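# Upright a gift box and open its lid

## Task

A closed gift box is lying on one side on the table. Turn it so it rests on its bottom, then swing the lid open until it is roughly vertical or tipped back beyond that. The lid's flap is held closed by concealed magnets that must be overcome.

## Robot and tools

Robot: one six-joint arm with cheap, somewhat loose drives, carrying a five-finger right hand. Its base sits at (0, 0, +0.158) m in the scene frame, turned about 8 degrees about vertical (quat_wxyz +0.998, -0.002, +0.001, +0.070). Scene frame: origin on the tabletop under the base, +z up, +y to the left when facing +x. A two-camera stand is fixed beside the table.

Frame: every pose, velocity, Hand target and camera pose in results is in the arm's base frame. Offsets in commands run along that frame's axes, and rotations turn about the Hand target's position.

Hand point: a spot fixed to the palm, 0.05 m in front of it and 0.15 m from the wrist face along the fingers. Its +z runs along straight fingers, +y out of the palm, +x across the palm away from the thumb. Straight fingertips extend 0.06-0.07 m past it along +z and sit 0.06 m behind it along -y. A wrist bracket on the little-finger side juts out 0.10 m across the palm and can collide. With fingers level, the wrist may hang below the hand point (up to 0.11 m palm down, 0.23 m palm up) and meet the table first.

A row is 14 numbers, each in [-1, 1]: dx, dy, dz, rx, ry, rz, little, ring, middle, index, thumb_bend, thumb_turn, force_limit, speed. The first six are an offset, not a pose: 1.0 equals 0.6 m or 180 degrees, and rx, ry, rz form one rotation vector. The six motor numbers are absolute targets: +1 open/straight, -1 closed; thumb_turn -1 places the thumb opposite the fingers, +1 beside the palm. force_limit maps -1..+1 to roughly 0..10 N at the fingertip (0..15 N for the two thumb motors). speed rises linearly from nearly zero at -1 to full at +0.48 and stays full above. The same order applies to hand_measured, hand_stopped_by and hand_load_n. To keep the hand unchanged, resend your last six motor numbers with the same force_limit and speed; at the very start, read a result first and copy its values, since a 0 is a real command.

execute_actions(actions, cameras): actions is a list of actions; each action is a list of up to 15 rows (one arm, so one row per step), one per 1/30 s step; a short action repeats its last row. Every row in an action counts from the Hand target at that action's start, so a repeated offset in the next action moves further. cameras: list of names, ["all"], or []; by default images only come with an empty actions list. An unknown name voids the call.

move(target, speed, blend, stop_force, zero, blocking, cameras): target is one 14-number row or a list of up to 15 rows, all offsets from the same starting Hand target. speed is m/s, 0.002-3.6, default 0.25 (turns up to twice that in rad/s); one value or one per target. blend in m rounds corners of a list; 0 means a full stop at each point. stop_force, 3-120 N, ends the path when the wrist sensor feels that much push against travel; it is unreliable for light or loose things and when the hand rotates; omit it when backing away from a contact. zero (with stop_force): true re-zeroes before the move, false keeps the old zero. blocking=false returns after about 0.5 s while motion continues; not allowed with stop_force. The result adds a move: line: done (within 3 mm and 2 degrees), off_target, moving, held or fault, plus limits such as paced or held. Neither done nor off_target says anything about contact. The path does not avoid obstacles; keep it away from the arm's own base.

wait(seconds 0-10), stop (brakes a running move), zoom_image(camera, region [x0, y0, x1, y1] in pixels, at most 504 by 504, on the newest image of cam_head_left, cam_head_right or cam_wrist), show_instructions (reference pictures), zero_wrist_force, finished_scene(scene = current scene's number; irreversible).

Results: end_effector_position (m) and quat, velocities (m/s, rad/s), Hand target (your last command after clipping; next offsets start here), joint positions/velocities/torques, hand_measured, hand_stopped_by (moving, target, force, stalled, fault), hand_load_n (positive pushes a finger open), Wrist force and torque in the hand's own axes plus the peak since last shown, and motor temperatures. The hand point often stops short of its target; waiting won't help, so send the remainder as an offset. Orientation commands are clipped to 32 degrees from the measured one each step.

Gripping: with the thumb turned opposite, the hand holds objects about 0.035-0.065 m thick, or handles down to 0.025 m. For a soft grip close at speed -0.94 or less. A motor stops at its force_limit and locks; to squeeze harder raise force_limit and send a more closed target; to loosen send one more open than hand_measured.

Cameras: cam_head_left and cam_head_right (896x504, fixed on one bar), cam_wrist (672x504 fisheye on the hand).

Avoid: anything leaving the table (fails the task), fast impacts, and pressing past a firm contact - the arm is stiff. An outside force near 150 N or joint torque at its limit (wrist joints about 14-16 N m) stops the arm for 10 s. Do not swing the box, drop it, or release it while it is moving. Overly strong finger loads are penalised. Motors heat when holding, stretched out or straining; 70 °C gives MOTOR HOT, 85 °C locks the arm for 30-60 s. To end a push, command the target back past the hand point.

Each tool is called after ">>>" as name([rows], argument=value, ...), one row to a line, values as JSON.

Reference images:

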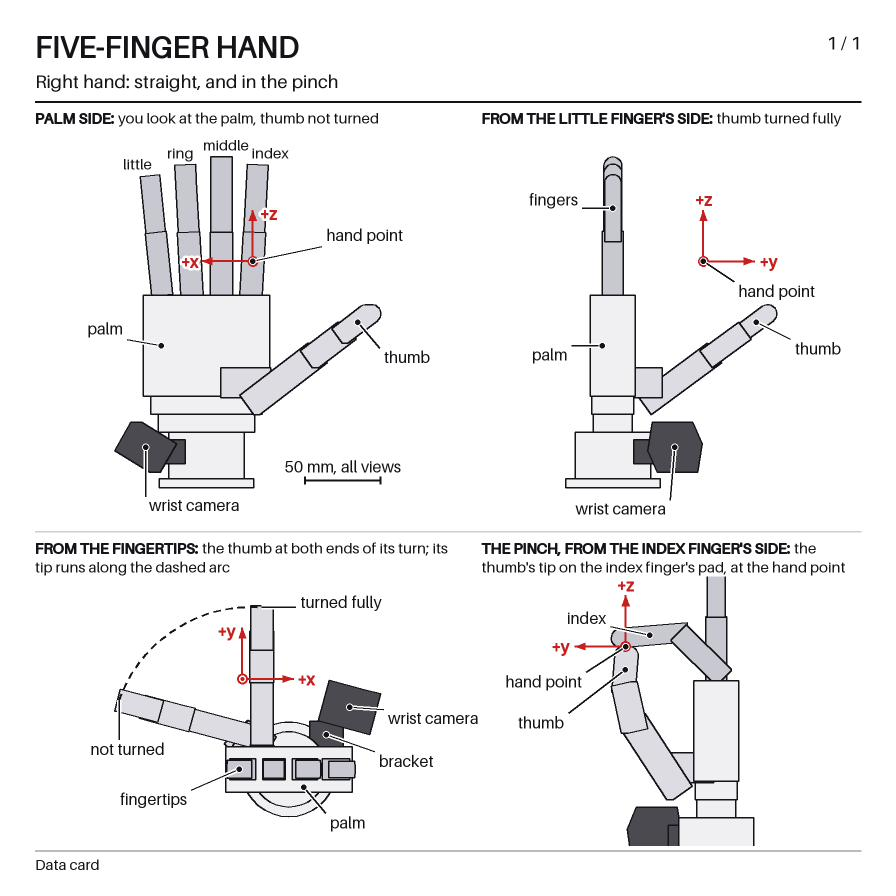

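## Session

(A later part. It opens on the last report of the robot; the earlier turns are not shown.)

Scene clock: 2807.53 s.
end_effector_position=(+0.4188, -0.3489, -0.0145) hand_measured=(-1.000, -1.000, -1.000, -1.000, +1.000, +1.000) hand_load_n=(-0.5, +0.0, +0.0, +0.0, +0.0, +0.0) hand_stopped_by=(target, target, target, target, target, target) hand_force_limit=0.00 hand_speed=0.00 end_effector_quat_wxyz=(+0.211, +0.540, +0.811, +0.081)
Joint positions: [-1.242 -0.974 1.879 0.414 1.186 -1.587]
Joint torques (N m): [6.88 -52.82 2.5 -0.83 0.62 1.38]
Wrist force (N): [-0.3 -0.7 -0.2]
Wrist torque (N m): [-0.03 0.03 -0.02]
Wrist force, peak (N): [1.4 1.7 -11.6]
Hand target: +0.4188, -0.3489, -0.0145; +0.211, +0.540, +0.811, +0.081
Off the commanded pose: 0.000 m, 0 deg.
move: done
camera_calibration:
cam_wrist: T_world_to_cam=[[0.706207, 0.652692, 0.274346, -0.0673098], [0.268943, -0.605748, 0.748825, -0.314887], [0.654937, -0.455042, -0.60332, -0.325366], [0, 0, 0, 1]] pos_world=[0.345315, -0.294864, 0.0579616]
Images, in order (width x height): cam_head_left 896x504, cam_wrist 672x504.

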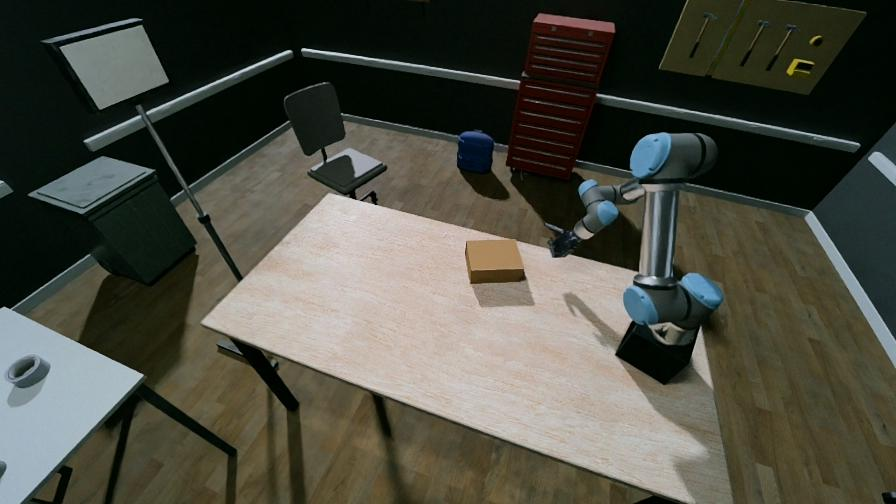

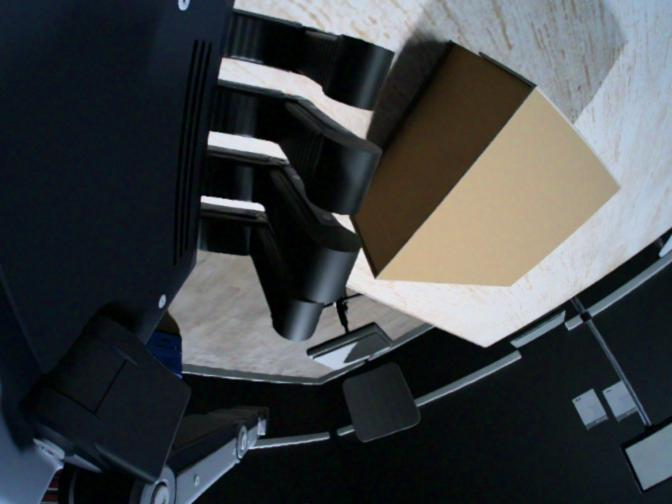

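>>> move([
  [0.0653,-0.0252,-0.0592,0,0,-0.0267,-1,-1,-1,-1,1,1,0.0,0],
  [0.0653,-0.0252,-0.1592,0,0,-0.0267,-1,-1,-1,-1,1,1,0.0,0],
  [0.157,-0.001,-0.1592,0,0,-0.0267,-1,-1,-1,-1,1,1,0.0,0],
], speed=[0.15,0.1,0.06], stop_force=4, cameras=["cam_wrist","cam_head_left"])

Scene clock: 2871.40 s.
end_effector_position=(+0.5130, -0.3495, -0.1100) hand_measured=(-1.000, -1.000, -1.000, -1.000, +1.000, +1.000) hand_load_n=(+0.0, +0.0, +0.0, +0.0, +0.0, +0.0) hand_stopped_by=(target, target, target, target, target, target) hand_force_limit=0.00 hand_speed=0.00 end_effector_quat_wxyz=(+0.214, +0.574, +0.787, +0.072)
Joint positions: [-1.015 -0.726 1.701 0.239 1.279 -1.274]
Joint torques (N m): [5.82 -22.22 -21.66 5.11 0.83 1.44]
Wrist force (N): [-0.3 -0.8 -0.3]
Wrist torque (N m): [-0.04 0.05 -0.01]
Wrist force, peak (N): [-1.3 -3.8 -0.3]
Hand target: +0.5130, -0.3495, -0.1100; +0.214, +0.574, +0.787, +0.072
Off the commanded pose: 0.000 m, 0 deg.
move: done
camera_calibration:
cam_wrist: T_world_to_cam=[[0.758401, 0.59124, 0.27434, -0.15549], [0.217272, -0.626156, 0.748813, -0.249671], [0.614508, -0.508295, -0.603338, -0.44279], [0, 0, 0, 1]] pos_world=[0.444268, -0.289469, -0.0375385]
Images, in order (width x height): cam_head_left 896x504, cam_wrist 672x504.

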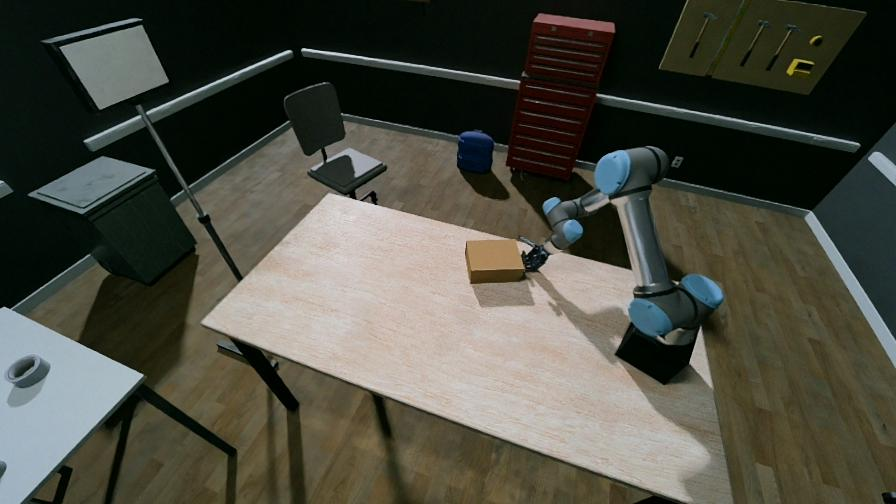

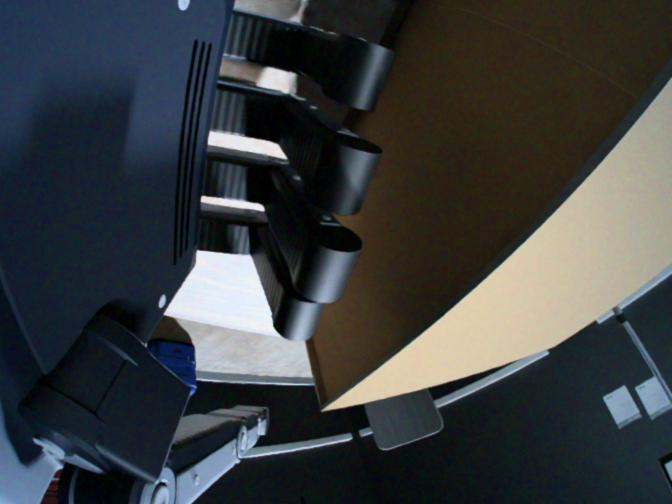

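>>> move(target=[0.0646,0.0167,0,0,0,0,-1,-1,-1,-1,1,1,0.0,0], speed=0.03, stop_force=10, cameras=["cam_wrist"])

Scene clock: 2890.77 s.
end_effector_position=(+0.5518, -0.3395, -0.1100) hand_measured=(-1.000, -1.000, -1.000, -1.000, +1.000, +1.000) hand_load_n=(+0.0, -0.5, -2.0, +0.0, +0.0, +0.0) hand_stopped_by=(target, target, target, target, target, target) hand_force_limit=0.00 hand_speed=0.00 end_effector_quat_wxyz=(+0.214, +0.574, +0.787, +0.072)
Joint positions: [-0.933 -0.697 1.623 0.267 1.309 -1.194]
Joint torques (N m): [7.39 -24.41 -23.19 4.88 0.84 1.43]
Wrist force (N): [-0.3 -2.0 -1.1]
Wrist torque (N m): [-0.14 0.08 -0.05]
Wrist force, peak (N): [-0.4 -2.6 -0.6]
Hand target: +0.5518, -0.3395, -0.1100; +0.214, +0.574, +0.787, +0.072
Off the commanded pose: 0.000 m, 0 deg.
move: done
camera_calibration:
cam_wrist: T_world_to_cam=[[0.758401, 0.59124, 0.27434, -0.190828], [0.217272, -0.626156, 0.748813, -0.251839], [0.614508, -0.508295, -0.603338, -0.46155], [0, 0, 0, 1]] pos_world=[0.483068, -0.279469, -0.0375385]
Images, in order (width x height): cam_wrist 672x504.

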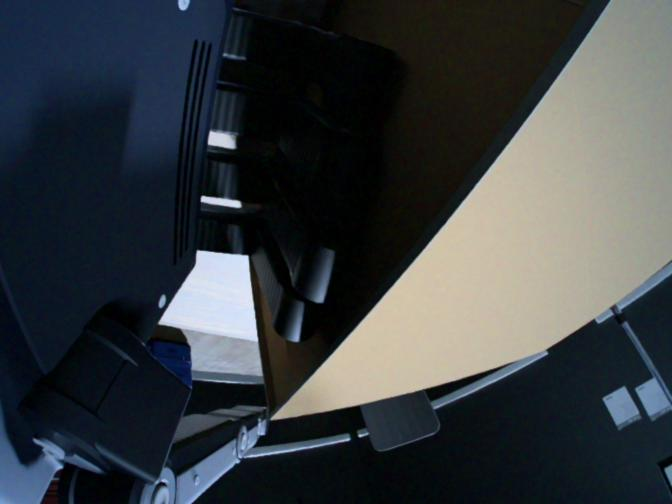

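>>> move([
  [-0.0065,-0.0017,0,0,0,0,-1,-1,-1,-1,1,1,0.0,0],
  [-0.0232,0.0628,0,0,0,0,-1,-1,-1,-1,1,1,0.0,0],
  [-0.0118,0.0658,0,0,0,0,-1,-1,-1,-1,1,1,0.0,0],
], speed=[0.03,0.05,0.02], cameras=["cam_wrist"])

>>> move(target=[0,0,-0.025,0,0,0,-1,-1,-1,-1,1,1,0.0,0], speed=0.008, stop_force=3, cameras=["cam_wrist"])

Scene clock: 2938.07 s.
end_effector_position=(+0.5446, -0.3000, -0.1100) hand_measured=(-1.000, -1.000, -1.000, -1.000, +1.000, +1.000) hand_load_n=(+0.0, +0.0, +0.0, +0.0, +0.0, +0.0) hand_stopped_by=(target, target, target, target, target, target) hand_force_limit=0.00 hand_speed=0.00 end_effector_quat_wxyz=(+0.215, +0.574, +0.787, +0.072)
Joint positions: [-0.892 -0.741 1.724 0.199 1.324 -1.155]
Joint torques (N m): [7.57 -21.92 -20.82 4.74 0.78 1.22]
Wrist force (N): [-0.6 -2.1 -0.7]
Wrist torque (N m): [-0.13 0.02 0.04]
Wrist force, peak (N): [-0.3 -2.5 -1.2]
Hand target: +0.5447, -0.3000, -0.1100; +0.214, +0.574, +0.787, +0.072
Off the commanded pose: 0.000 m, 0 deg.
move: done
camera_calibration:
cam_wrist: T_world_to_cam=[[0.758401, 0.59124, 0.27434, -0.208721], [0.217272, -0.626156, 0.748813, -0.225542], [0.614508, -0.508295, -0.603338, -0.437048], [0, 0, 0, 1]] pos_world=[0.475868, -0.239969, -0.0375385]
Images, in order (width x height): cam_wrist 672x504.

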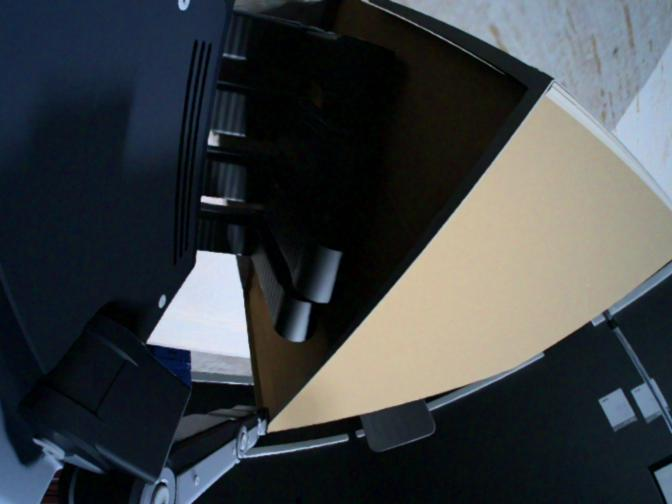

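Scene clock: 2940.47 s.
end_effector_position=(+0.5447, -0.3000, -0.1196) hand_measured=(-1.000, -1.000, -1.000, -1.000, +1.000, +1.000) hand_load_n=(+0.0, +0.0, +0.0, +0.0, -0.5, +0.0) hand_stopped_by=(target, target, target, target, target, target) hand_force_limit=0.00 hand_speed=0.00 end_effector_quat_wxyz=(+0.215, +0.574, +0.787, +0.072)
Joint positions: [-0.892 -0.721 1.721 0.183 1.324 -1.155]
Joint torques (N m): [6.4 -60.23 3.78 4.27 0.92 0.79]
Wrist force (N): [0.2 0.2 -3.6]
Wrist torque (N m): [0.24 0.22 0.06]
Wrist force, peak (N): [-1.7 2.5 -8.5]
Hand target: +0.5447, -0.3000, -0.1196; +0.214, +0.574, +0.787, +0.072 (not the last commanded pose)
Off the commanded pose: 0.005 m, 0 deg.
move: contact
camera_calibration:
cam_wrist: T_world_to_cam=[[0.758401, 0.59124, 0.27434, -0.206164], [0.217272, -0.626156, 0.748813, -0.218375], [0.614508, -0.508295, -0.603338, -0.442902], [0, 0, 0, 1]] pos_world=[0.475968, -0.239969, -0.0471385]
Images, in order (width x height): cam_wrist 672x504.

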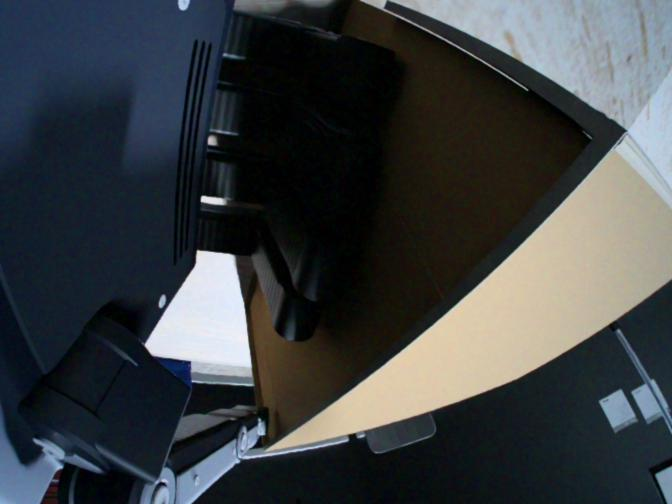

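>>> move(target=[-0.0012,0.0113,0.0192,-0.0538,-0.0139,0,-1,-1,-1,-1,1,1,0.0,0], speed=0.04, cameras=["cam_wrist"])

Scene clock: 2975.47 s.
end_effector_position=(+0.5440, -0.2932, -0.1081) hand_measured=(-1.000, -1.000, -1.000, -1.000, +1.000, +1.000) hand_load_n=(+0.0, +0.0, +0.0, +0.0, +0.0, +0.0) hand_stopped_by=(target, target, target, target, target, target) hand_force_limit=0.00 hand_speed=0.00 end_effector_quat_wxyz=(+0.279, +0.552, +0.786, +0.018)
Joint positions: [-0.85 -0.784 1.838 -0.03 1.411 -1.151]
Joint torques (N m): [8.35 -56.6 5.36 -1 1.18 -0.73]
Wrist force (N): [-1.2 -0.5 0.2]
Wrist torque (N m): [-0.02 0.06 -0.03]
Wrist force, peak (N): [0.0 -0.1 -3.7]
Hand target: +0.5440, -0.2932, -0.1081; +0.279, +0.552, +0.786, +0.018
Off the commanded pose: 0.000 m, 0 deg.
move: done
camera_calibration:
cam_wrist: T_world_to_cam=[[0.747958, 0.631695, 0.203766, -0.20289], [0.182281, -0.490679, 0.852061, -0.152601], [0.638226, -0.600163, -0.482153, -0.458806], [0, 0, 0, 1]] pos_world=[0.472391, -0.222072, -0.0498473]
Images, in order (width x height): cam_wrist 672x504.

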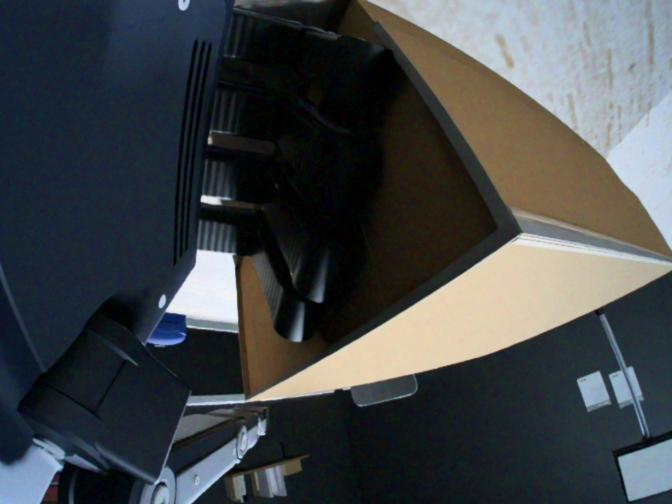

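>>> move(target=[0.0032,0.0008,-0.012,0,0,0,-1,-1,-1,-1,1,1,0.0,0], speed=0.006, stop_force=4, cameras=["cam_wrist"])

Scene clock: 2986.77 s.
end_effector_position=(+0.5446, -0.2930, -0.1106) hand_measured=(-1.000, -1.000, -1.000, -1.000, +1.000, +1.000) hand_load_n=(+0.0, +0.0, -0.5, +0.0, +0.0, +0.0) hand_stopped_by=(target, target, target, target, target, target) hand_force_limit=0.00 hand_speed=0.00 end_effector_quat_wxyz=(+0.279, +0.552, +0.786, +0.018)
Joint positions: [-0.848 -0.778 1.836 -0.034 1.411 -1.15]
Joint torques (N m): [-5.2 -58 3.38 3.87 -0.5 -0.57]
Wrist force (N): [-0.8 -1.4 -3.8]
Wrist torque (N m): [0.13 0.27 -0.08]
Wrist force, peak (N): [-2.3 -1.5 -8.4]
Hand target: +0.5446, -0.2930, -0.1106; +0.279, +0.552, +0.786, +0.018 (not the last commanded pose)
Off the commanded pose: 0.005 m, 0 deg.
move: contact
camera_calibration:
cam_wrist: T_world_to_cam=[[0.74792, 0.631754, 0.203723, -0.202927], [0.182225, -0.490529, 0.852159, -0.150417], [0.638287, -0.600223, -0.481998, -0.460308], [0, 0, 0, 1]] pos_world=[0.472991, -0.221871, -0.0523472]
Images, in order (width x height): cam_wrist 672x504.

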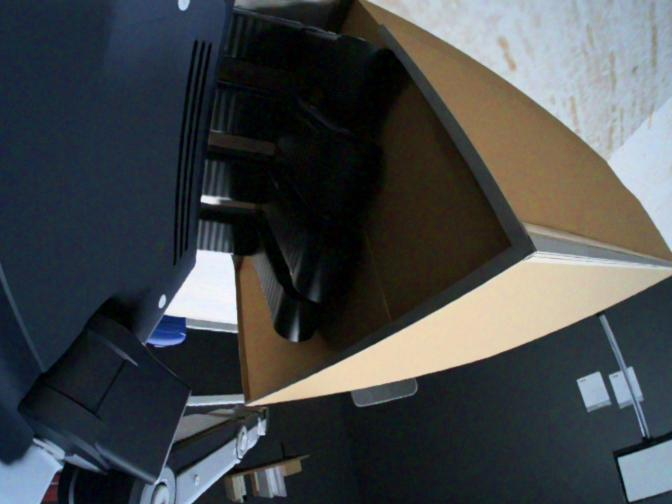

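>>> move(target=[-0.002,0.0145,0.0155,-0.0538,-0.0139,0,-1,-1,-1,-1,1,1,0.0,0], speed=0.04, cameras=["cam_wrist"])

Scene clock: 3005.23 s.
end_effector_position=(+0.5434, -0.2843, -0.1013) hand_measured=(-1.000, -1.000, -1.000, -1.000, +1.000, +1.000) hand_load_n=(-0.5, +0.0, +0.0, +0.0, +0.0, +0.0) hand_stopped_by=(target, target, target, target, target, target) hand_force_limit=0.00 hand_speed=0.00 end_effector_quat_wxyz=(+0.342, +0.526, +0.778, -0.036)
Joint positions: [-0.801 -0.816 1.943 -0.255 1.506 -1.159]
Joint torques (N m): [7.58 -56.15 4.91 -2.22 1.27 -0.73]
Wrist force (N): [-0.2 -1.2 -0.5]
Wrist torque (N m): [-0.05 -0.01 -0.05]
Wrist force, peak (N): [-0.8 -1.8 -4.2]
Hand target: +0.5434, -0.2843, -0.1013; +0.342, +0.526, +0.778, -0.036
Off the commanded pose: 0.000 m, 0 deg.
move: done
camera_calibration:
cam_wrist: T_world_to_cam=[[0.740699, 0.659739, 0.126926, -0.205319], [0.143294, -0.339713, 0.929549, -0.0819735], [0.656378, -0.670328, -0.346161, -0.465875], [0, 0, 0, 1]] pos_world=[0.469616, -0.20468, -0.0590093]
Images, in order (width x height): cam_wrist 672x504.

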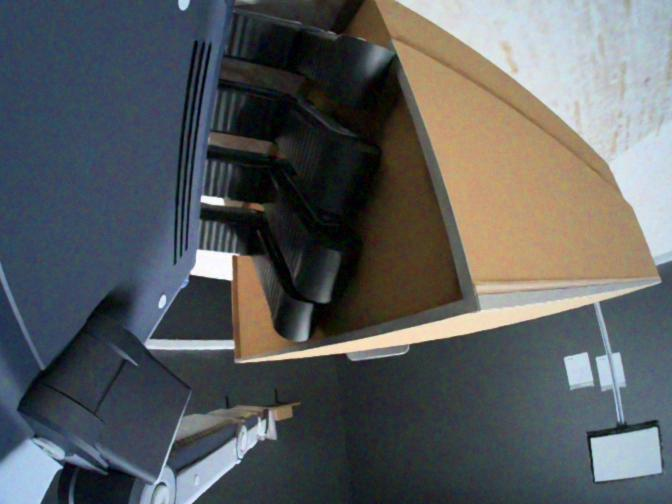

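>>> move(target=[0.0024,0.0006,-0.012,0,0,0,-1,-1,-1,-1,1,1,0.0,0], speed=0.006, stop_force=4)

>>> zoom_image(camera="cam_wrist", region=[180, 180, 520, 400])

Scene clock: 3012.90 s.
end_effector_position=(+0.5435, -0.2842, -0.1019) hand_measured=(-1.000, -1.000, -1.000, -1.000, +1.000, +1.000) hand_load_n=(-1.0, +0.0, +0.0, +0.0, +0.0, +0.0) hand_stopped_by=(target, target, target, target, target, target) hand_force_limit=0.00 hand_speed=0.00 end_effector_quat_wxyz=(+0.342, +0.526, +0.778, -0.037)
Joint positions: [-0.8 -0.815 1.942 -0.256 1.506 -1.159]
Joint torques (N m): [-4.46 -53.17 5.2 3.96 -0.55 -0.76]
Wrist force (N): [-2.6 -1.1 -4.6]
Wrist torque (N m): [0.18 0.30 -0.21]
Wrist force, peak (N): [-4.4 -0.6 -8.9]
Hand target: +0.5435, -0.2842, -0.1019; +0.342, +0.526, +0.778, -0.037 (not the last commanded pose)
Off the commanded pose: 0.007 m, 0 deg.
move: contact

Scaled by 1.482 from the camera's 672x504 image, which has a finer 960x720 frame.
This view is cut from an older image: the scene may have changed since it was taken.

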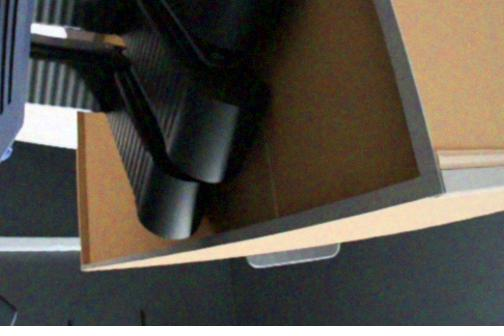

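>>> move([
  [-0.0484,-0.0125,0.005,0,0,0,-1,-1,-1,-1,1,1,0.0,0],
  [-0.2038,-0.0235,0.1365,0.3227,0.0833,0,-1,-1,-1,-1,1,0.95,0.0,0],
], speed=[0.06,0.2], cameras=["cam_wrist","cam_head_left"])

Scene clock: 3155.90 s.
end_effector_position=(+0.4212, -0.2983, -0.0200) hand_measured=(-1.000, -1.000, -1.000, -1.000, +1.000, +0.950) hand_load_n=(+0.0, +0.0, +0.0, +0.5, +0.0, +0.5) hand_stopped_by=(target, target, target, target, target, target) hand_force_limit=0.00 hand_speed=0.00 end_effector_quat_wxyz=(-0.056, +0.616, +0.734, +0.279)
Joint positions: [-1.21 -0.731 1.613 1.089 1.143 -1.472]
Joint torques (N m): [-7.41 -23.47 -22.7 6.34 0.8 -1.32]
Wrist force (N): [-0.8 -1.1 -0.1]
Wrist torque (N m): [-0.09 0.07 0.10]
Wrist force, peak (N): [-2.3 -1.0 -5.0]
Hand target: +0.4212, -0.2983, -0.0200; -0.056, +0.616, +0.734, +0.279
Off the commanded pose: 0.000 m, 0 deg.
move: done
camera_calibration:
cam_wrist: T_world_to_cam=[[0.824796, 0.333881, 0.456327, -0.241941], [0.298933, -0.942522, 0.149305, -0.405867], [0.479948, 0.0132645, -0.877197, -0.0993147], [0, 0, 0, 1]] pos_world=[0.368545, -0.300442, 0.0838838]
Images, in order (width x height): cam_head_left 896x504, cam_wrist 672x504.

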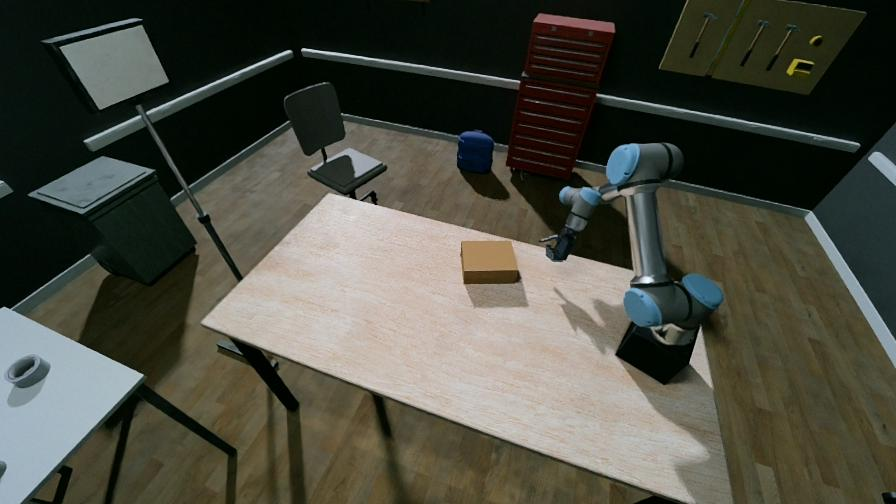

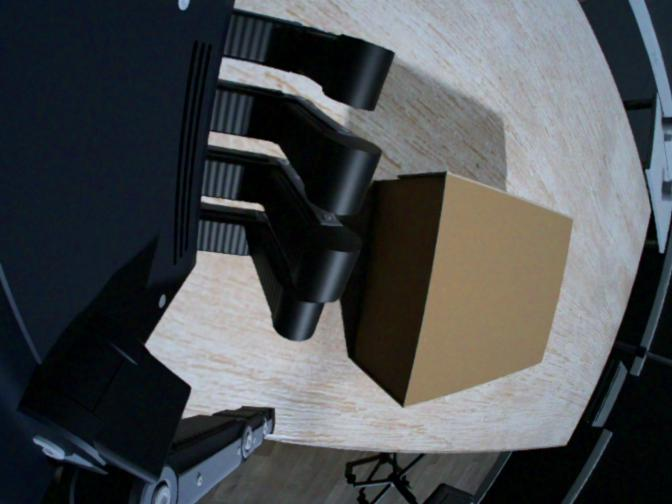

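>>> move([
  [0,0,-0.18,0,0,0,-1,-1,-1,-1,1,0.95,0.0,0],
  [0.1533,0.0395,-0.18,0,0,0,-1,-1,-1,-1,1,0.95,0.0,0],
], speed=[0.1,0.06], stop_force=5, cameras=["cam_wrist"])

Scene clock: 3186.13 s.
end_effector_position=(+0.5132, -0.2746, -0.1280) hand_measured=(-1.000, -1.000, -1.000, -1.000, +1.000, +0.950) hand_load_n=(+0.0, +0.0, +0.0, +0.0, +0.0, +0.0) hand_stopped_by=(target, target, target, target, target, target) hand_force_limit=0.00 hand_speed=0.00 end_effector_quat_wxyz=(-0.056, +0.616, +0.734, +0.279)
Joint positions: [-1.022 -0.476 1.404 0.956 1.077 -1.276]
Joint torques (N m): [5.46 -26.61 -21.91 6.27 -1.85 1.46]
Wrist force (N): [-0.7 -1.1 -0.3]
Wrist torque (N m): [-0.07 0.08 0.03]
Wrist force, peak (N): [-1.7 -2.2 -1.3]
Hand target: +0.5132, -0.2746, -0.1280; -0.056, +0.616, +0.734, +0.279
Off the commanded pose: 0.000 m, 0 deg.
move: done
camera_calibration:
cam_wrist: T_world_to_cam=[[0.824796, 0.333881, 0.456327, -0.276452], [0.298933, -0.942522, 0.149305, -0.394906], [0.479948, 0.0132645, -0.877197, -0.238521], [0, 0, 0, 1]] pos_world=[0.460545, -0.276742, -0.0241162]
Images, in order (width x height): cam_wrist 672x504.

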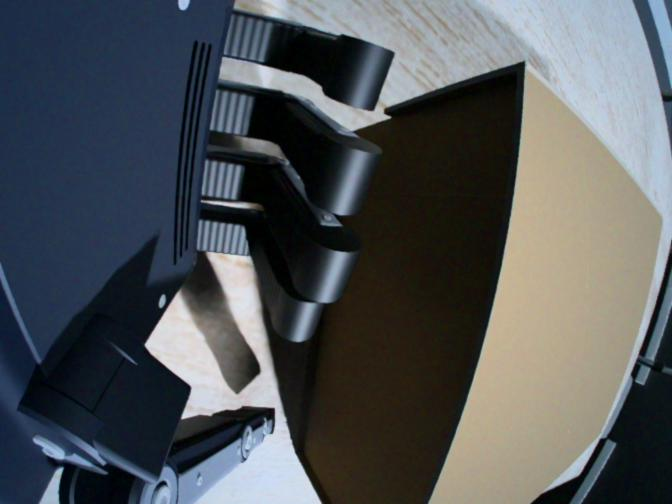

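>>> move([
  [0,0,-0.005,0,0,0,-1,-1,-1,-1,1,0.95,0.0,0],
  [0.0645,0.0167,-0.005,0,0,0,-1,-1,-1,-1,1,0.95,0.0,0],
], speed=[0.03,0.03], stop_force=8, cameras=["cam_wrist"])

Scene clock: 3200.17 s.
end_effector_position=(+0.5519, -0.2646, -0.1310) hand_measured=(-1.000, -1.000, -1.000, -1.000, +1.000, +0.950) hand_load_n=(+0.0, +0.0, +0.0, +0.0, +0.0, +1.5) hand_stopped_by=(target, target, target, target, target, target) hand_force_limit=0.00 hand_speed=0.00 end_effector_quat_wxyz=(-0.056, +0.616, +0.734, +0.279)
Joint positions: [-0.951 -0.442 1.314 0.975 1.057 -1.198]
Joint torques (N m): [7.58 -27.04 -23.33 6.29 -2.12 1.26]
Wrist force (N): [-0.3 -2.3 -2.0]
Wrist torque (N m): [-0.13 -0.07 0.09]
Wrist force, peak (N): [-0.4 -2.2 -2.2]
Hand target: +0.5519, -0.2646, -0.1310; -0.056, +0.616, +0.734, +0.279
Off the commanded pose: 0.000 m, 0 deg.
move: done
camera_calibration:
cam_wrist: T_world_to_cam=[[0.824796, 0.333881, 0.456327, -0.310342], [0.298933, -0.942522, 0.149305, -0.396602], [0.479948, 0.0132645, -0.877197, -0.25986], [0, 0, 0, 1]] pos_world=[0.499245, -0.266742, -0.0271162]
Images, in order (width x height): cam_wrist 672x504.

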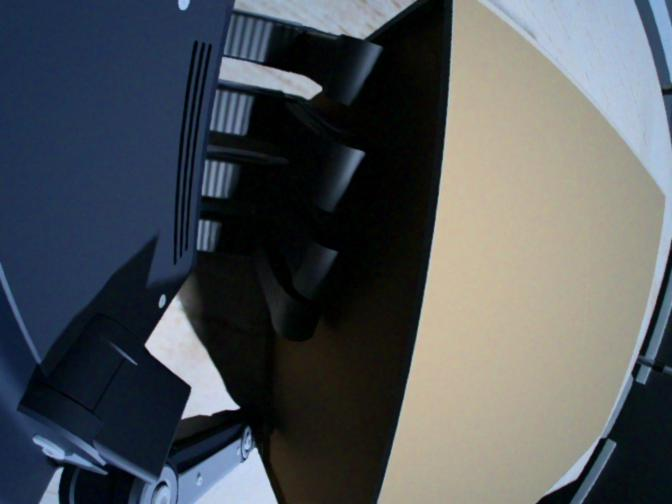

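>>> move(target=[0,0,0.001,0.0269,0.0069,0,-1,-1,-1,-1,1,0.95,0.0,0], speed=0.03)

>>> move(target=[0,0,-0.015,0,0,0,-1,-1,-1,-1,1,0.95,0.0,0], speed=0.006, stop_force=3, cameras=["cam_wrist"])

Scene clock: 3216.33 s.
end_effector_position=(+0.5519, -0.2646, -0.1304) hand_measured=(-1.000, -1.000, -1.000, -1.000, +1.000, +0.950) hand_load_n=(+0.0, +0.0, +0.0, +0.0, +3.0, -7.0) hand_stopped_by=(target, target, target, target, target, target) hand_force_limit=0.00 hand_speed=0.00 end_effector_quat_wxyz=(-0.089, +0.616, +0.721, +0.303)
Joint positions: [-0.962 -0.396 1.255 1.081 1.031 -1.221]
Joint torques (N m): [-3.52 -17.2 -17.24 2.96 -0.35 -0.62]
Wrist force (N): [17.2 -3.2 -30.2]
Wrist torque (N m): [0.31 -2.77 0.48]
Wrist force, peak (N): [17.2 -3.2 -30.2]
Hand target: +0.5519, -0.2646, -0.1304; -0.090, +0.616, +0.721, +0.303
Off the commanded pose: 0.000 m, 0 deg.
move: done

Scene clock: 3217.67 s.
end_effector_position=(+0.5519, -0.2646, -0.1307) hand_measured=(-1.000, -1.000, -1.000, -1.000, +1.000, +0.950) hand_load_n=(+0.0, +0.0, +0.0, +0.0, +4.0, -6.0) hand_stopped_by=(target, target, target, target, target, target) hand_force_limit=0.00 hand_speed=0.00 end_effector_quat_wxyz=(-0.090, +0.616, +0.721, +0.303)
Joint positions: [-0.962 -0.395 1.255 1.081 1.031 -1.221]
Joint torques (N m): [0.84 -48.46 5.45 2.57 -0.14 -0.37]
Wrist force (N): [16.6 -3.4 -32.2]
Wrist torque (N m): [0.32 -2.97 0.49]
Wrist force, peak (N): [17.7 -3.6 -34.4]
Hand target: +0.5519, -0.2646, -0.1307; -0.090, +0.616, +0.721, +0.303 (not the last commanded pose)
Off the commanded pose: 0.009 m, 0 deg.
move: contact
camera_calibration:
cam_wrist: T_world_to_cam=[[0.834835, 0.294856, 0.464877, -0.325208], [0.301227, -0.951498, 0.0625536, -0.411598], [0.460774, 0.0878117, -0.883163, -0.230031], [0, 0, 0, 1]] pos_world=[0.501472, -0.275546, -0.0262266]
Images, in order (width x height): cam_wrist 672x504.

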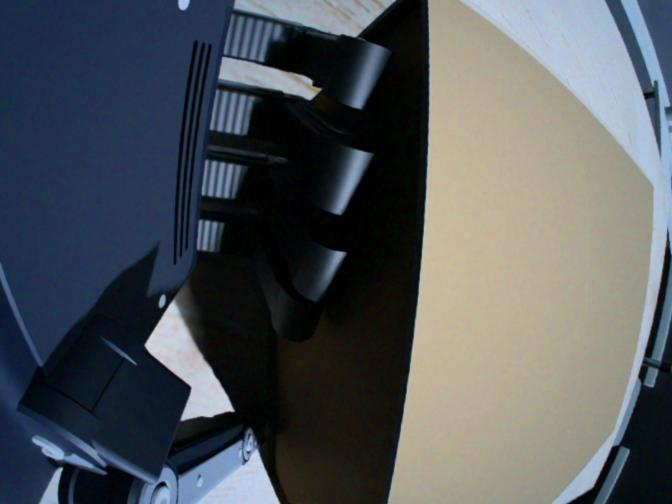

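>>> move(target=[0,0,0.005,0,0,0,-1,-1,-1,-1,1,0.95,0.0,0], speed=0.01, cameras=["cam_wrist"])

Scene clock: 3228.17 s.
end_effector_position=(+0.5519, -0.2646, -0.1279) hand_measured=(-1.000, -1.000, -1.000, -1.000, +1.000, +0.950) hand_load_n=(+0.0, +0.0, +0.0, +0.0, +1.0, -2.0) hand_stopped_by=(target, target, target, target, target, target) hand_force_limit=0.00 hand_speed=0.00 end_effector_quat_wxyz=(-0.090, +0.616, +0.721, +0.303)
Joint positions: [-0.962 -0.401 1.257 1.084 1.031 -1.221]
Joint torques (N m): [8.67 -65.96 4.17 5.44 0.63 0.64]
Wrist force (N): [4.3 -1.9 -8.9]
Wrist torque (N m): [0.03 -0.74 0.21]
Wrist force, peak (N): [16.9 -3.6 -32.9]
Hand target: +0.5519, -0.2646, -0.1277; -0.090, +0.616, +0.721, +0.303
Off the commanded pose: 0.000 m, 0 deg.
move: done
camera_calibration:
cam_wrist: T_world_to_cam=[[0.834848, 0.294812, 0.464881, -0.326558], [0.301189, -0.951512, 0.0625323, -0.411663], [0.460775, 0.0878118, -0.883162, -0.227568], [0, 0, 0, 1]] pos_world=[0.501472, -0.275446, -0.0234266]
Images, in order (width x height): cam_wrist 672x504.

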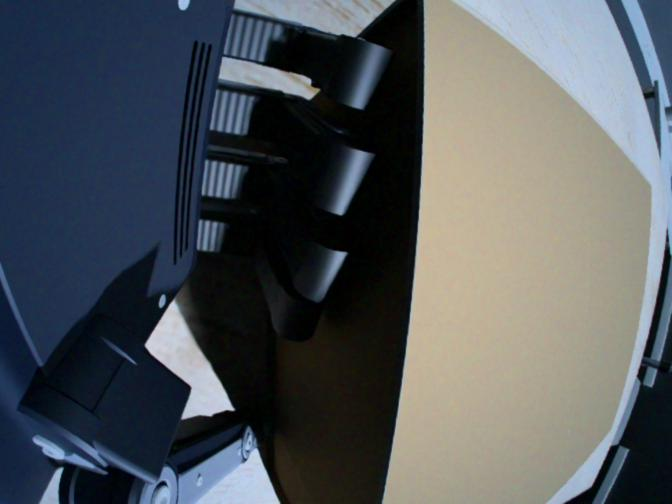

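>>> move(target=[0,0,0.0058,0.01345,0.00345,0,-1,-1,-1,-1,1,0.95,0.0,0], speed=0.02, cameras=["cam_wrist"])

Scene clock: 3238.17 s.
end_effector_position=(+0.5519, -0.2646, -0.1243) hand_measured=(-1.000, -1.000, -1.000, -1.000, +1.000, +0.950) hand_load_n=(+0.0, +0.0, +0.0, +0.0, +2.0, -5.5) hand_stopped_by=(target, target, target, target, target, target) hand_force_limit=0.00 hand_speed=0.00 end_effector_quat_wxyz=(-0.106, +0.616, +0.714, +0.315)
Joint positions: [-0.967 -0.384 1.231 1.14 1.019 -1.234]
Joint torques (N m): [-4.41 -23.85 -17.83 7.1 -0.78 -0.89]
Wrist force (N): [-1.2 3.9 -9.5]
Wrist torque (N m): [0.38 -0.75 -0.15]
Wrist force, peak (N): [-1.7 4.1 -9.8]
Hand target: +0.5519, -0.2646, -0.1243; -0.106, +0.616, +0.714, +0.315
Off the commanded pose: 0.000 m, 0 deg.
move: done
camera_calibration:
cam_wrist: T_world_to_cam=[[0.839874, 0.275201, 0.467841, -0.335824], [0.301636, -0.953229, 0.0192247, -0.41802], [0.451251, 0.124971, -0.883603, -0.209295], [0, 0, 0, 1]] pos_world=[0.502584, -0.279894, -0.0197847]
Images, in order (width x height): cam_wrist 672x504.

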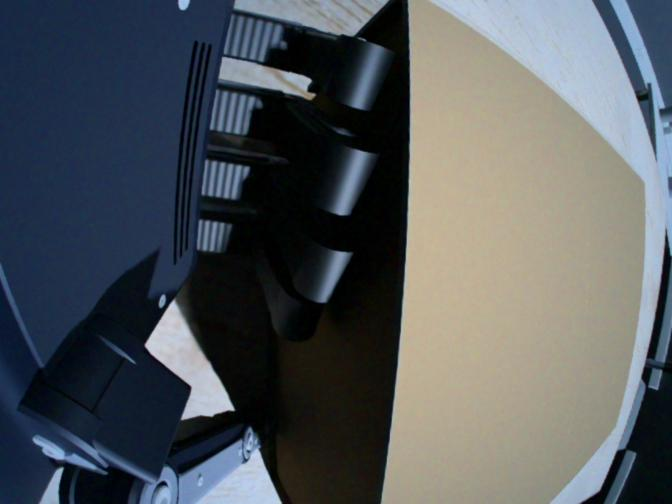

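>>> move(target=[0,0,0.0058,0.01345,0.00345,0,-1,-1,-1,-1,1,0.95,0.0,0], speed=0.02, cameras=["cam_wrist","cam_head_left"])

>>> zoom_image(camera="cam_head_left", region=[430, 210, 570, 310])

Scene clock: 3250.30 s.
end_effector_position=(+0.5519, -0.2646, -0.1208) hand_measured=(-1.000, -1.000, -1.000, -1.000, +1.000, +0.950) hand_load_n=(+0.0, +0.0, +0.0, +0.0, +2.0, -5.5) hand_stopped_by=(target, target, target, target, target, target) hand_force_limit=0.00 hand_speed=0.00 end_effector_quat_wxyz=(-0.123, +0.615, +0.707, +0.327)
Joint positions: [-0.972 -0.366 1.205 1.196 1.007 -1.247]
Joint torques (N m): [-4.98 -24.39 -17.98 7.06 -1.1 -0.69]
Wrist force (N): [-0.7 3.6 -9.9]
Wrist torque (N m): [0.37 -0.76 -0.13]
Wrist force, peak (N): [-1.4 4.0 -10.2]
Hand target: +0.5519, -0.2646, -0.1208; -0.123, +0.615, +0.707, +0.327
Off the commanded pose: 0.000 m, 0 deg.
move: done
camera_calibration:
cam_wrist: T_world_to_cam=[[0.844974, 0.255363, 0.469903, -0.345225], [0.30159, -0.953127, -0.0243509, -0.423325], [0.441659, 0.162294, -0.882382, -0.190914], [0, 0, 0, 1]] pos_world=[0.503696, -0.28434, -0.0165454]
Images, in order (width x height): cam_head_left 896x504, cam_wrist 672x504.

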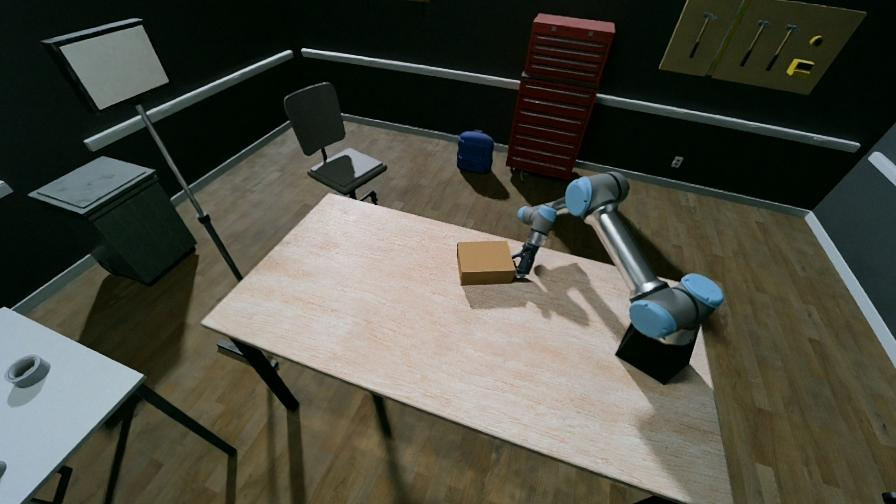

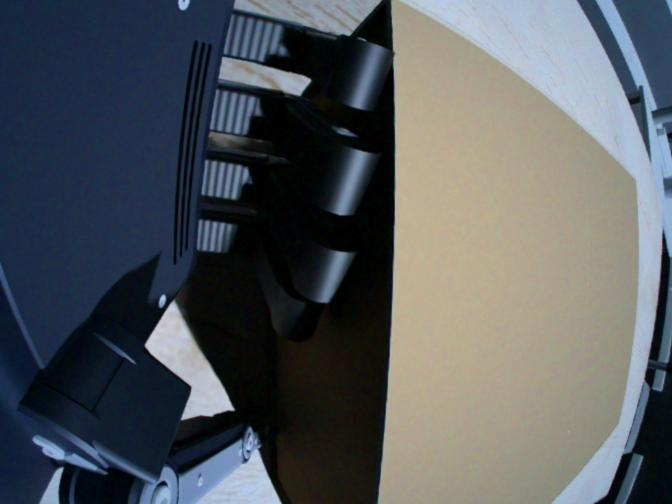

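Scaled by 3.600 from the camera's 896x504 image, which has a finer 1280x720 frame.

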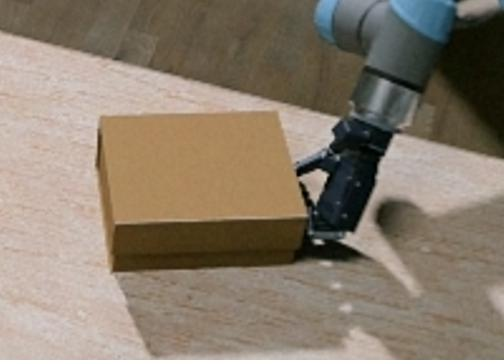

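>>> move(target=[0.001,-0.0039,0.0085,0.0269,0.0069,0,-1,-1,-1,-1,1,0.95,0.0,0], speed=0.02, cameras=["cam_wrist","cam_head_right"])

>>> zoom_image(camera="cam_head_right", region=[330, 210, 510, 330])

Scene clock: 3274.17 s.
end_effector_position=(+0.5525, -0.2669, -0.1157) hand_measured=(-1.000, -1.000, -1.000, -1.000, +1.000, +0.950) hand_load_n=(+0.0, +0.0, +0.0, +0.0, +4.0, -6.5) hand_stopped_by=(target, target, target, target, target, target) hand_force_limit=0.00 hand_speed=0.00 end_effector_quat_wxyz=(-0.157, +0.613, +0.691, +0.350)
Joint positions: [-0.983 -0.323 1.145 1.311 0.987 -1.275]
Joint torques (N m): [-1.77 -20.23 -15.16 4.72 -0.39 -0.68]
Wrist force (N): [8.7 0.3 -24.7]
Wrist torque (N m): [0.36 -2.26 0.15]
Wrist force, peak (N): [8.0 0.7 -25.0]
Hand target: +0.5525, -0.2669, -0.1157; -0.157, +0.613, +0.691, +0.350
Off the commanded pose: 0.000 m, 0 deg.
move: done
camera_calibration:
cam_wrist: T_world_to_cam=[[0.855147, 0.215601, 0.471424, -0.363659], [0.300138, -0.947397, -0.111158, -0.433325], [0.42266, 0.236549, -0.874873, -0.155156], [0, 0, 0, 1]] pos_world=[0.506617, -0.295424, -0.0124721]
Images, in order (width x height): cam_head_right 896x504, cam_wrist 672x504.

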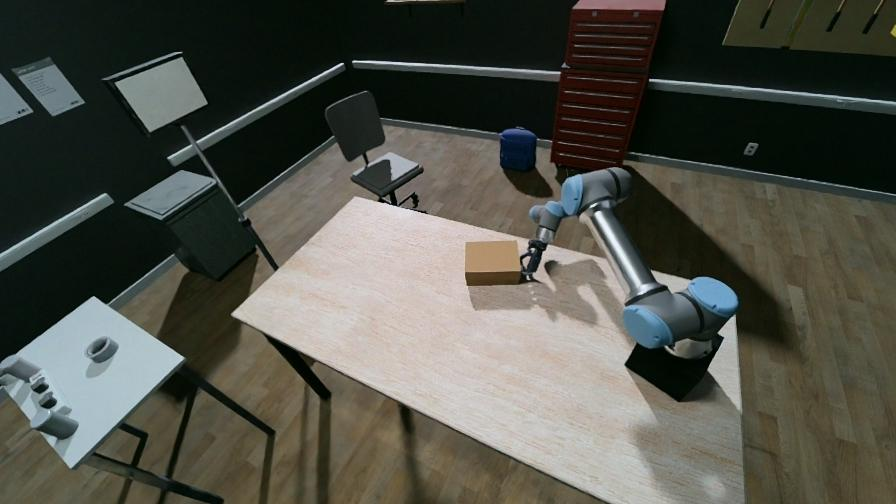

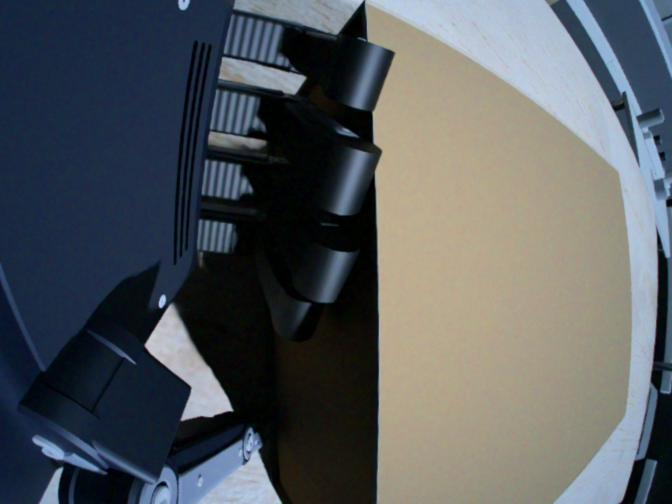

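Scaled by 2.800 from the camera's 896x504 image, which has a finer 1280x720 frame.

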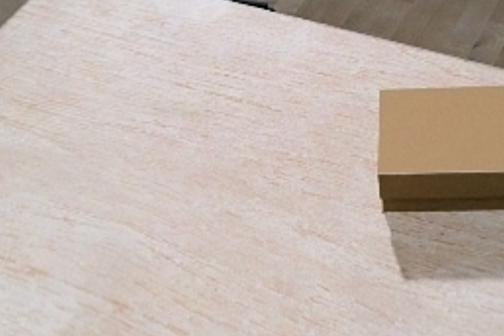

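>>> move([
  [-0.0323,-0.0083,0.0033,0,0,0,-1,-1,-1,-1,1,0.95,0.0,0],
  [-0.0358,0.0053,-0.0238,-0.0807,-0.0208,0,-1,-1,-1,-1,1,0.88,0.0,0],
], speed=[0.05,0.08])

>>> move(target=[0.0516,0.0133,0,0,0,0,-1,-1,-1,-1,1,0.88,0.0,0], speed=0.03, stop_force=8, cameras=["cam_wrist"])

Scene clock: 3326.93 s.
end_effector_position=(+0.5310, -0.2638, -0.1300) hand_measured=(-1.000, -1.000, -1.000, -1.000, +1.000, +0.880) hand_load_n=(+0.0, +0.0, +0.0, +0.0, +0.0, +0.0) hand_stopped_by=(target, target, target, target, target, target) hand_force_limit=0.00 hand_speed=0.00 end_effector_quat_wxyz=(-0.056, +0.616, +0.734, +0.279)
Joint positions: [-0.982 -0.467 1.38 0.95 1.065 -1.232]
Joint torques (N m): [6.93 -70.36 3.19 -0.63 0.72 1.44]
Wrist force (N): [-0.6 -1.3 -0.2]
Wrist torque (N m): [-0.10 0.05 0.03]
Wrist force, peak (N): [8.9 0.5 -25.2]
Hand target: +0.5310, -0.2638, -0.1300; -0.056, +0.616, +0.734, +0.279
Off the commanded pose: 0.000 m, 0 deg.
move: done

Scene clock: 3328.97 s.
end_effector_position=(+0.5620, -0.2558, -0.1300) hand_measured=(-1.000, -1.000, -1.000, -1.000, +1.000, +0.880) hand_load_n=(-0.5, +0.0, +0.5, +0.0, +0.0, +0.5) hand_stopped_by=(target, target, target, target, target, target) hand_force_limit=0.00 hand_speed=0.00 end_effector_quat_wxyz=(-0.056, +0.616, +0.734, +0.279)
Joint positions: [-0.926 -0.442 1.306 0.97 1.05 -1.171]
Joint torques (N m): [7.72 -27.37 -22.85 6.15 -2.14 1.34]
Wrist force (N): [-0.4 -2.6 -1.6]
Wrist torque (N m): [-0.16 0.04 0.01]
Wrist force, peak (N): [-0.6 -2.8 -2.0]
Hand target: +0.5620, -0.2558, -0.1300; -0.056, +0.616, +0.734, +0.279
Off the commanded pose: 0.000 m, 0 deg.
move: done
camera_calibration:
cam_wrist: T_world_to_cam=[[0.824702, 0.333805, 0.456554, -0.322028], [0.298878, -0.942547, 0.149253, -0.391347], [0.480145, 0.0133648, -0.877087, -0.263883], [0, 0, 0, 1]] pos_world=[0.509245, -0.257842, -0.0260156]
Images, in order (width x height): cam_wrist 672x504.

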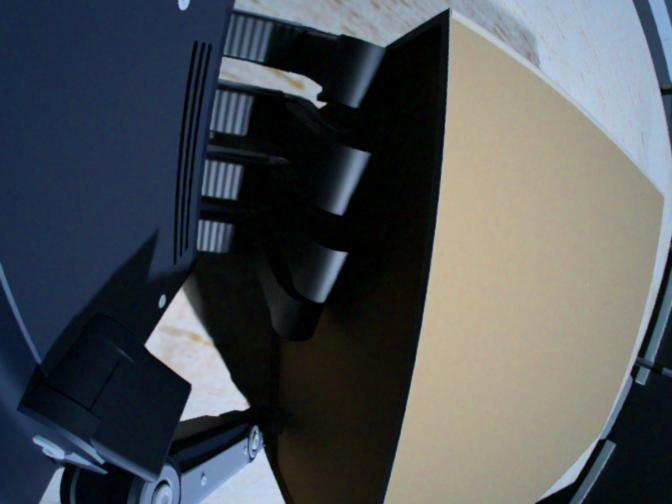

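>>> move(target=[0.0323,0.0083,0,0,0,0,-1,-1,-1,-1,1,0.88,0.0,0], speed=0.03, stop_force=8, cameras=["cam_wrist"])

>>> move(target=[0,0,-0.015,0.01345,0.00345,0,-1,-1,-1,-1,1,0.88,0.0,0], speed=0.008, cameras=[], stop_force=4)

Scene clock: 3339.53 s.
end_effector_position=(+0.5814, -0.2508, -0.1300) hand_measured=(-1.000, -1.000, -1.000, -1.000, +1.000, +0.880) hand_load_n=(-0.5, +0.0, +0.0, +0.0, +0.0, +0.5) hand_stopped_by=(target, target, target, target, target, target) hand_force_limit=0.00 hand_speed=0.00 end_effector_quat_wxyz=(-0.056, +0.616, +0.734, +0.279)
Joint positions: [-0.893 -0.425 1.255 0.984 1.041 -1.133]
Joint torques (N m): [7.41 -28.73 -23.98 6.18 -2.21 1.43]
Wrist force (N): [-0.2 -2.8 -1.0]
Wrist torque (N m): [-0.22 -0.01 0.02]
Wrist force, peak (N): [-0.7 -3.1 -1.7]
Hand target: +0.5814, -0.2508, -0.1300; -0.056, +0.616, +0.734, +0.279
Off the commanded pose: 0.000 m, 0 deg.
move: done
camera_calibration:
cam_wrist: T_world_to_cam=[[0.824702, 0.333805, 0.456554, -0.339697], [0.298878, -0.942547, 0.149253, -0.392433], [0.480145, 0.0133648, -0.877087, -0.273265], [0, 0, 0, 1]] pos_world=[0.528645, -0.252842, -0.0260156]
Images, in order (width x height): cam_wrist 672x504.

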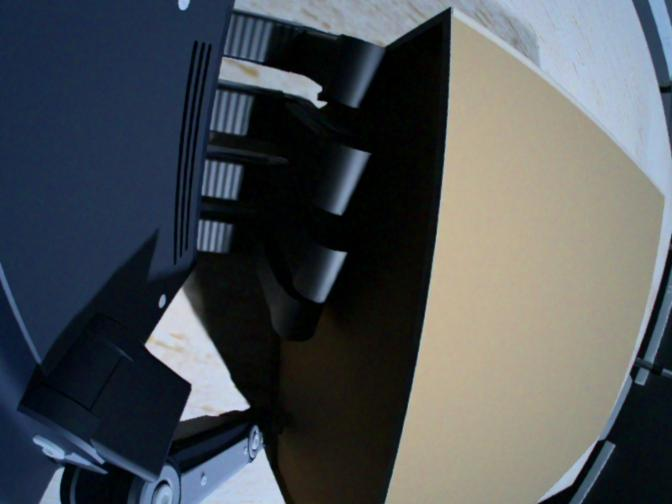

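Scene clock: 3341.70 s.
end_effector_position=(+0.5814, -0.2508, -0.1331) hand_measured=(-1.000, -1.000, -1.000, -1.000, +1.000, +0.880) hand_load_n=(+0.0, +0.0, +0.0, +0.0, +0.0, +1.0) hand_stopped_by=(target, target, target, target, target, target) hand_force_limit=0.00 hand_speed=0.00 end_effector_quat_wxyz=(-0.061, +0.616, +0.732, +0.284)
Joint positions: [-0.895 -0.411 1.242 0.999 1.036 -1.137]
Joint torques (N m): [5.92 -70.85 1.85 -0.97 0.65 0.85]
Wrist force (N): [0.8 -1.9 -4.3]
Wrist torque (N m): [0.08 0.04 0.11]
Wrist force, peak (N): [1.7 -1.3 -7.4]
Hand target: +0.5814, -0.2508, -0.1331; -0.061, +0.616, +0.732, +0.284 (not the last commanded pose)
Off the commanded pose: 0.006 m, 2 deg.
move: contact
No camera images: "cameras" was empty.


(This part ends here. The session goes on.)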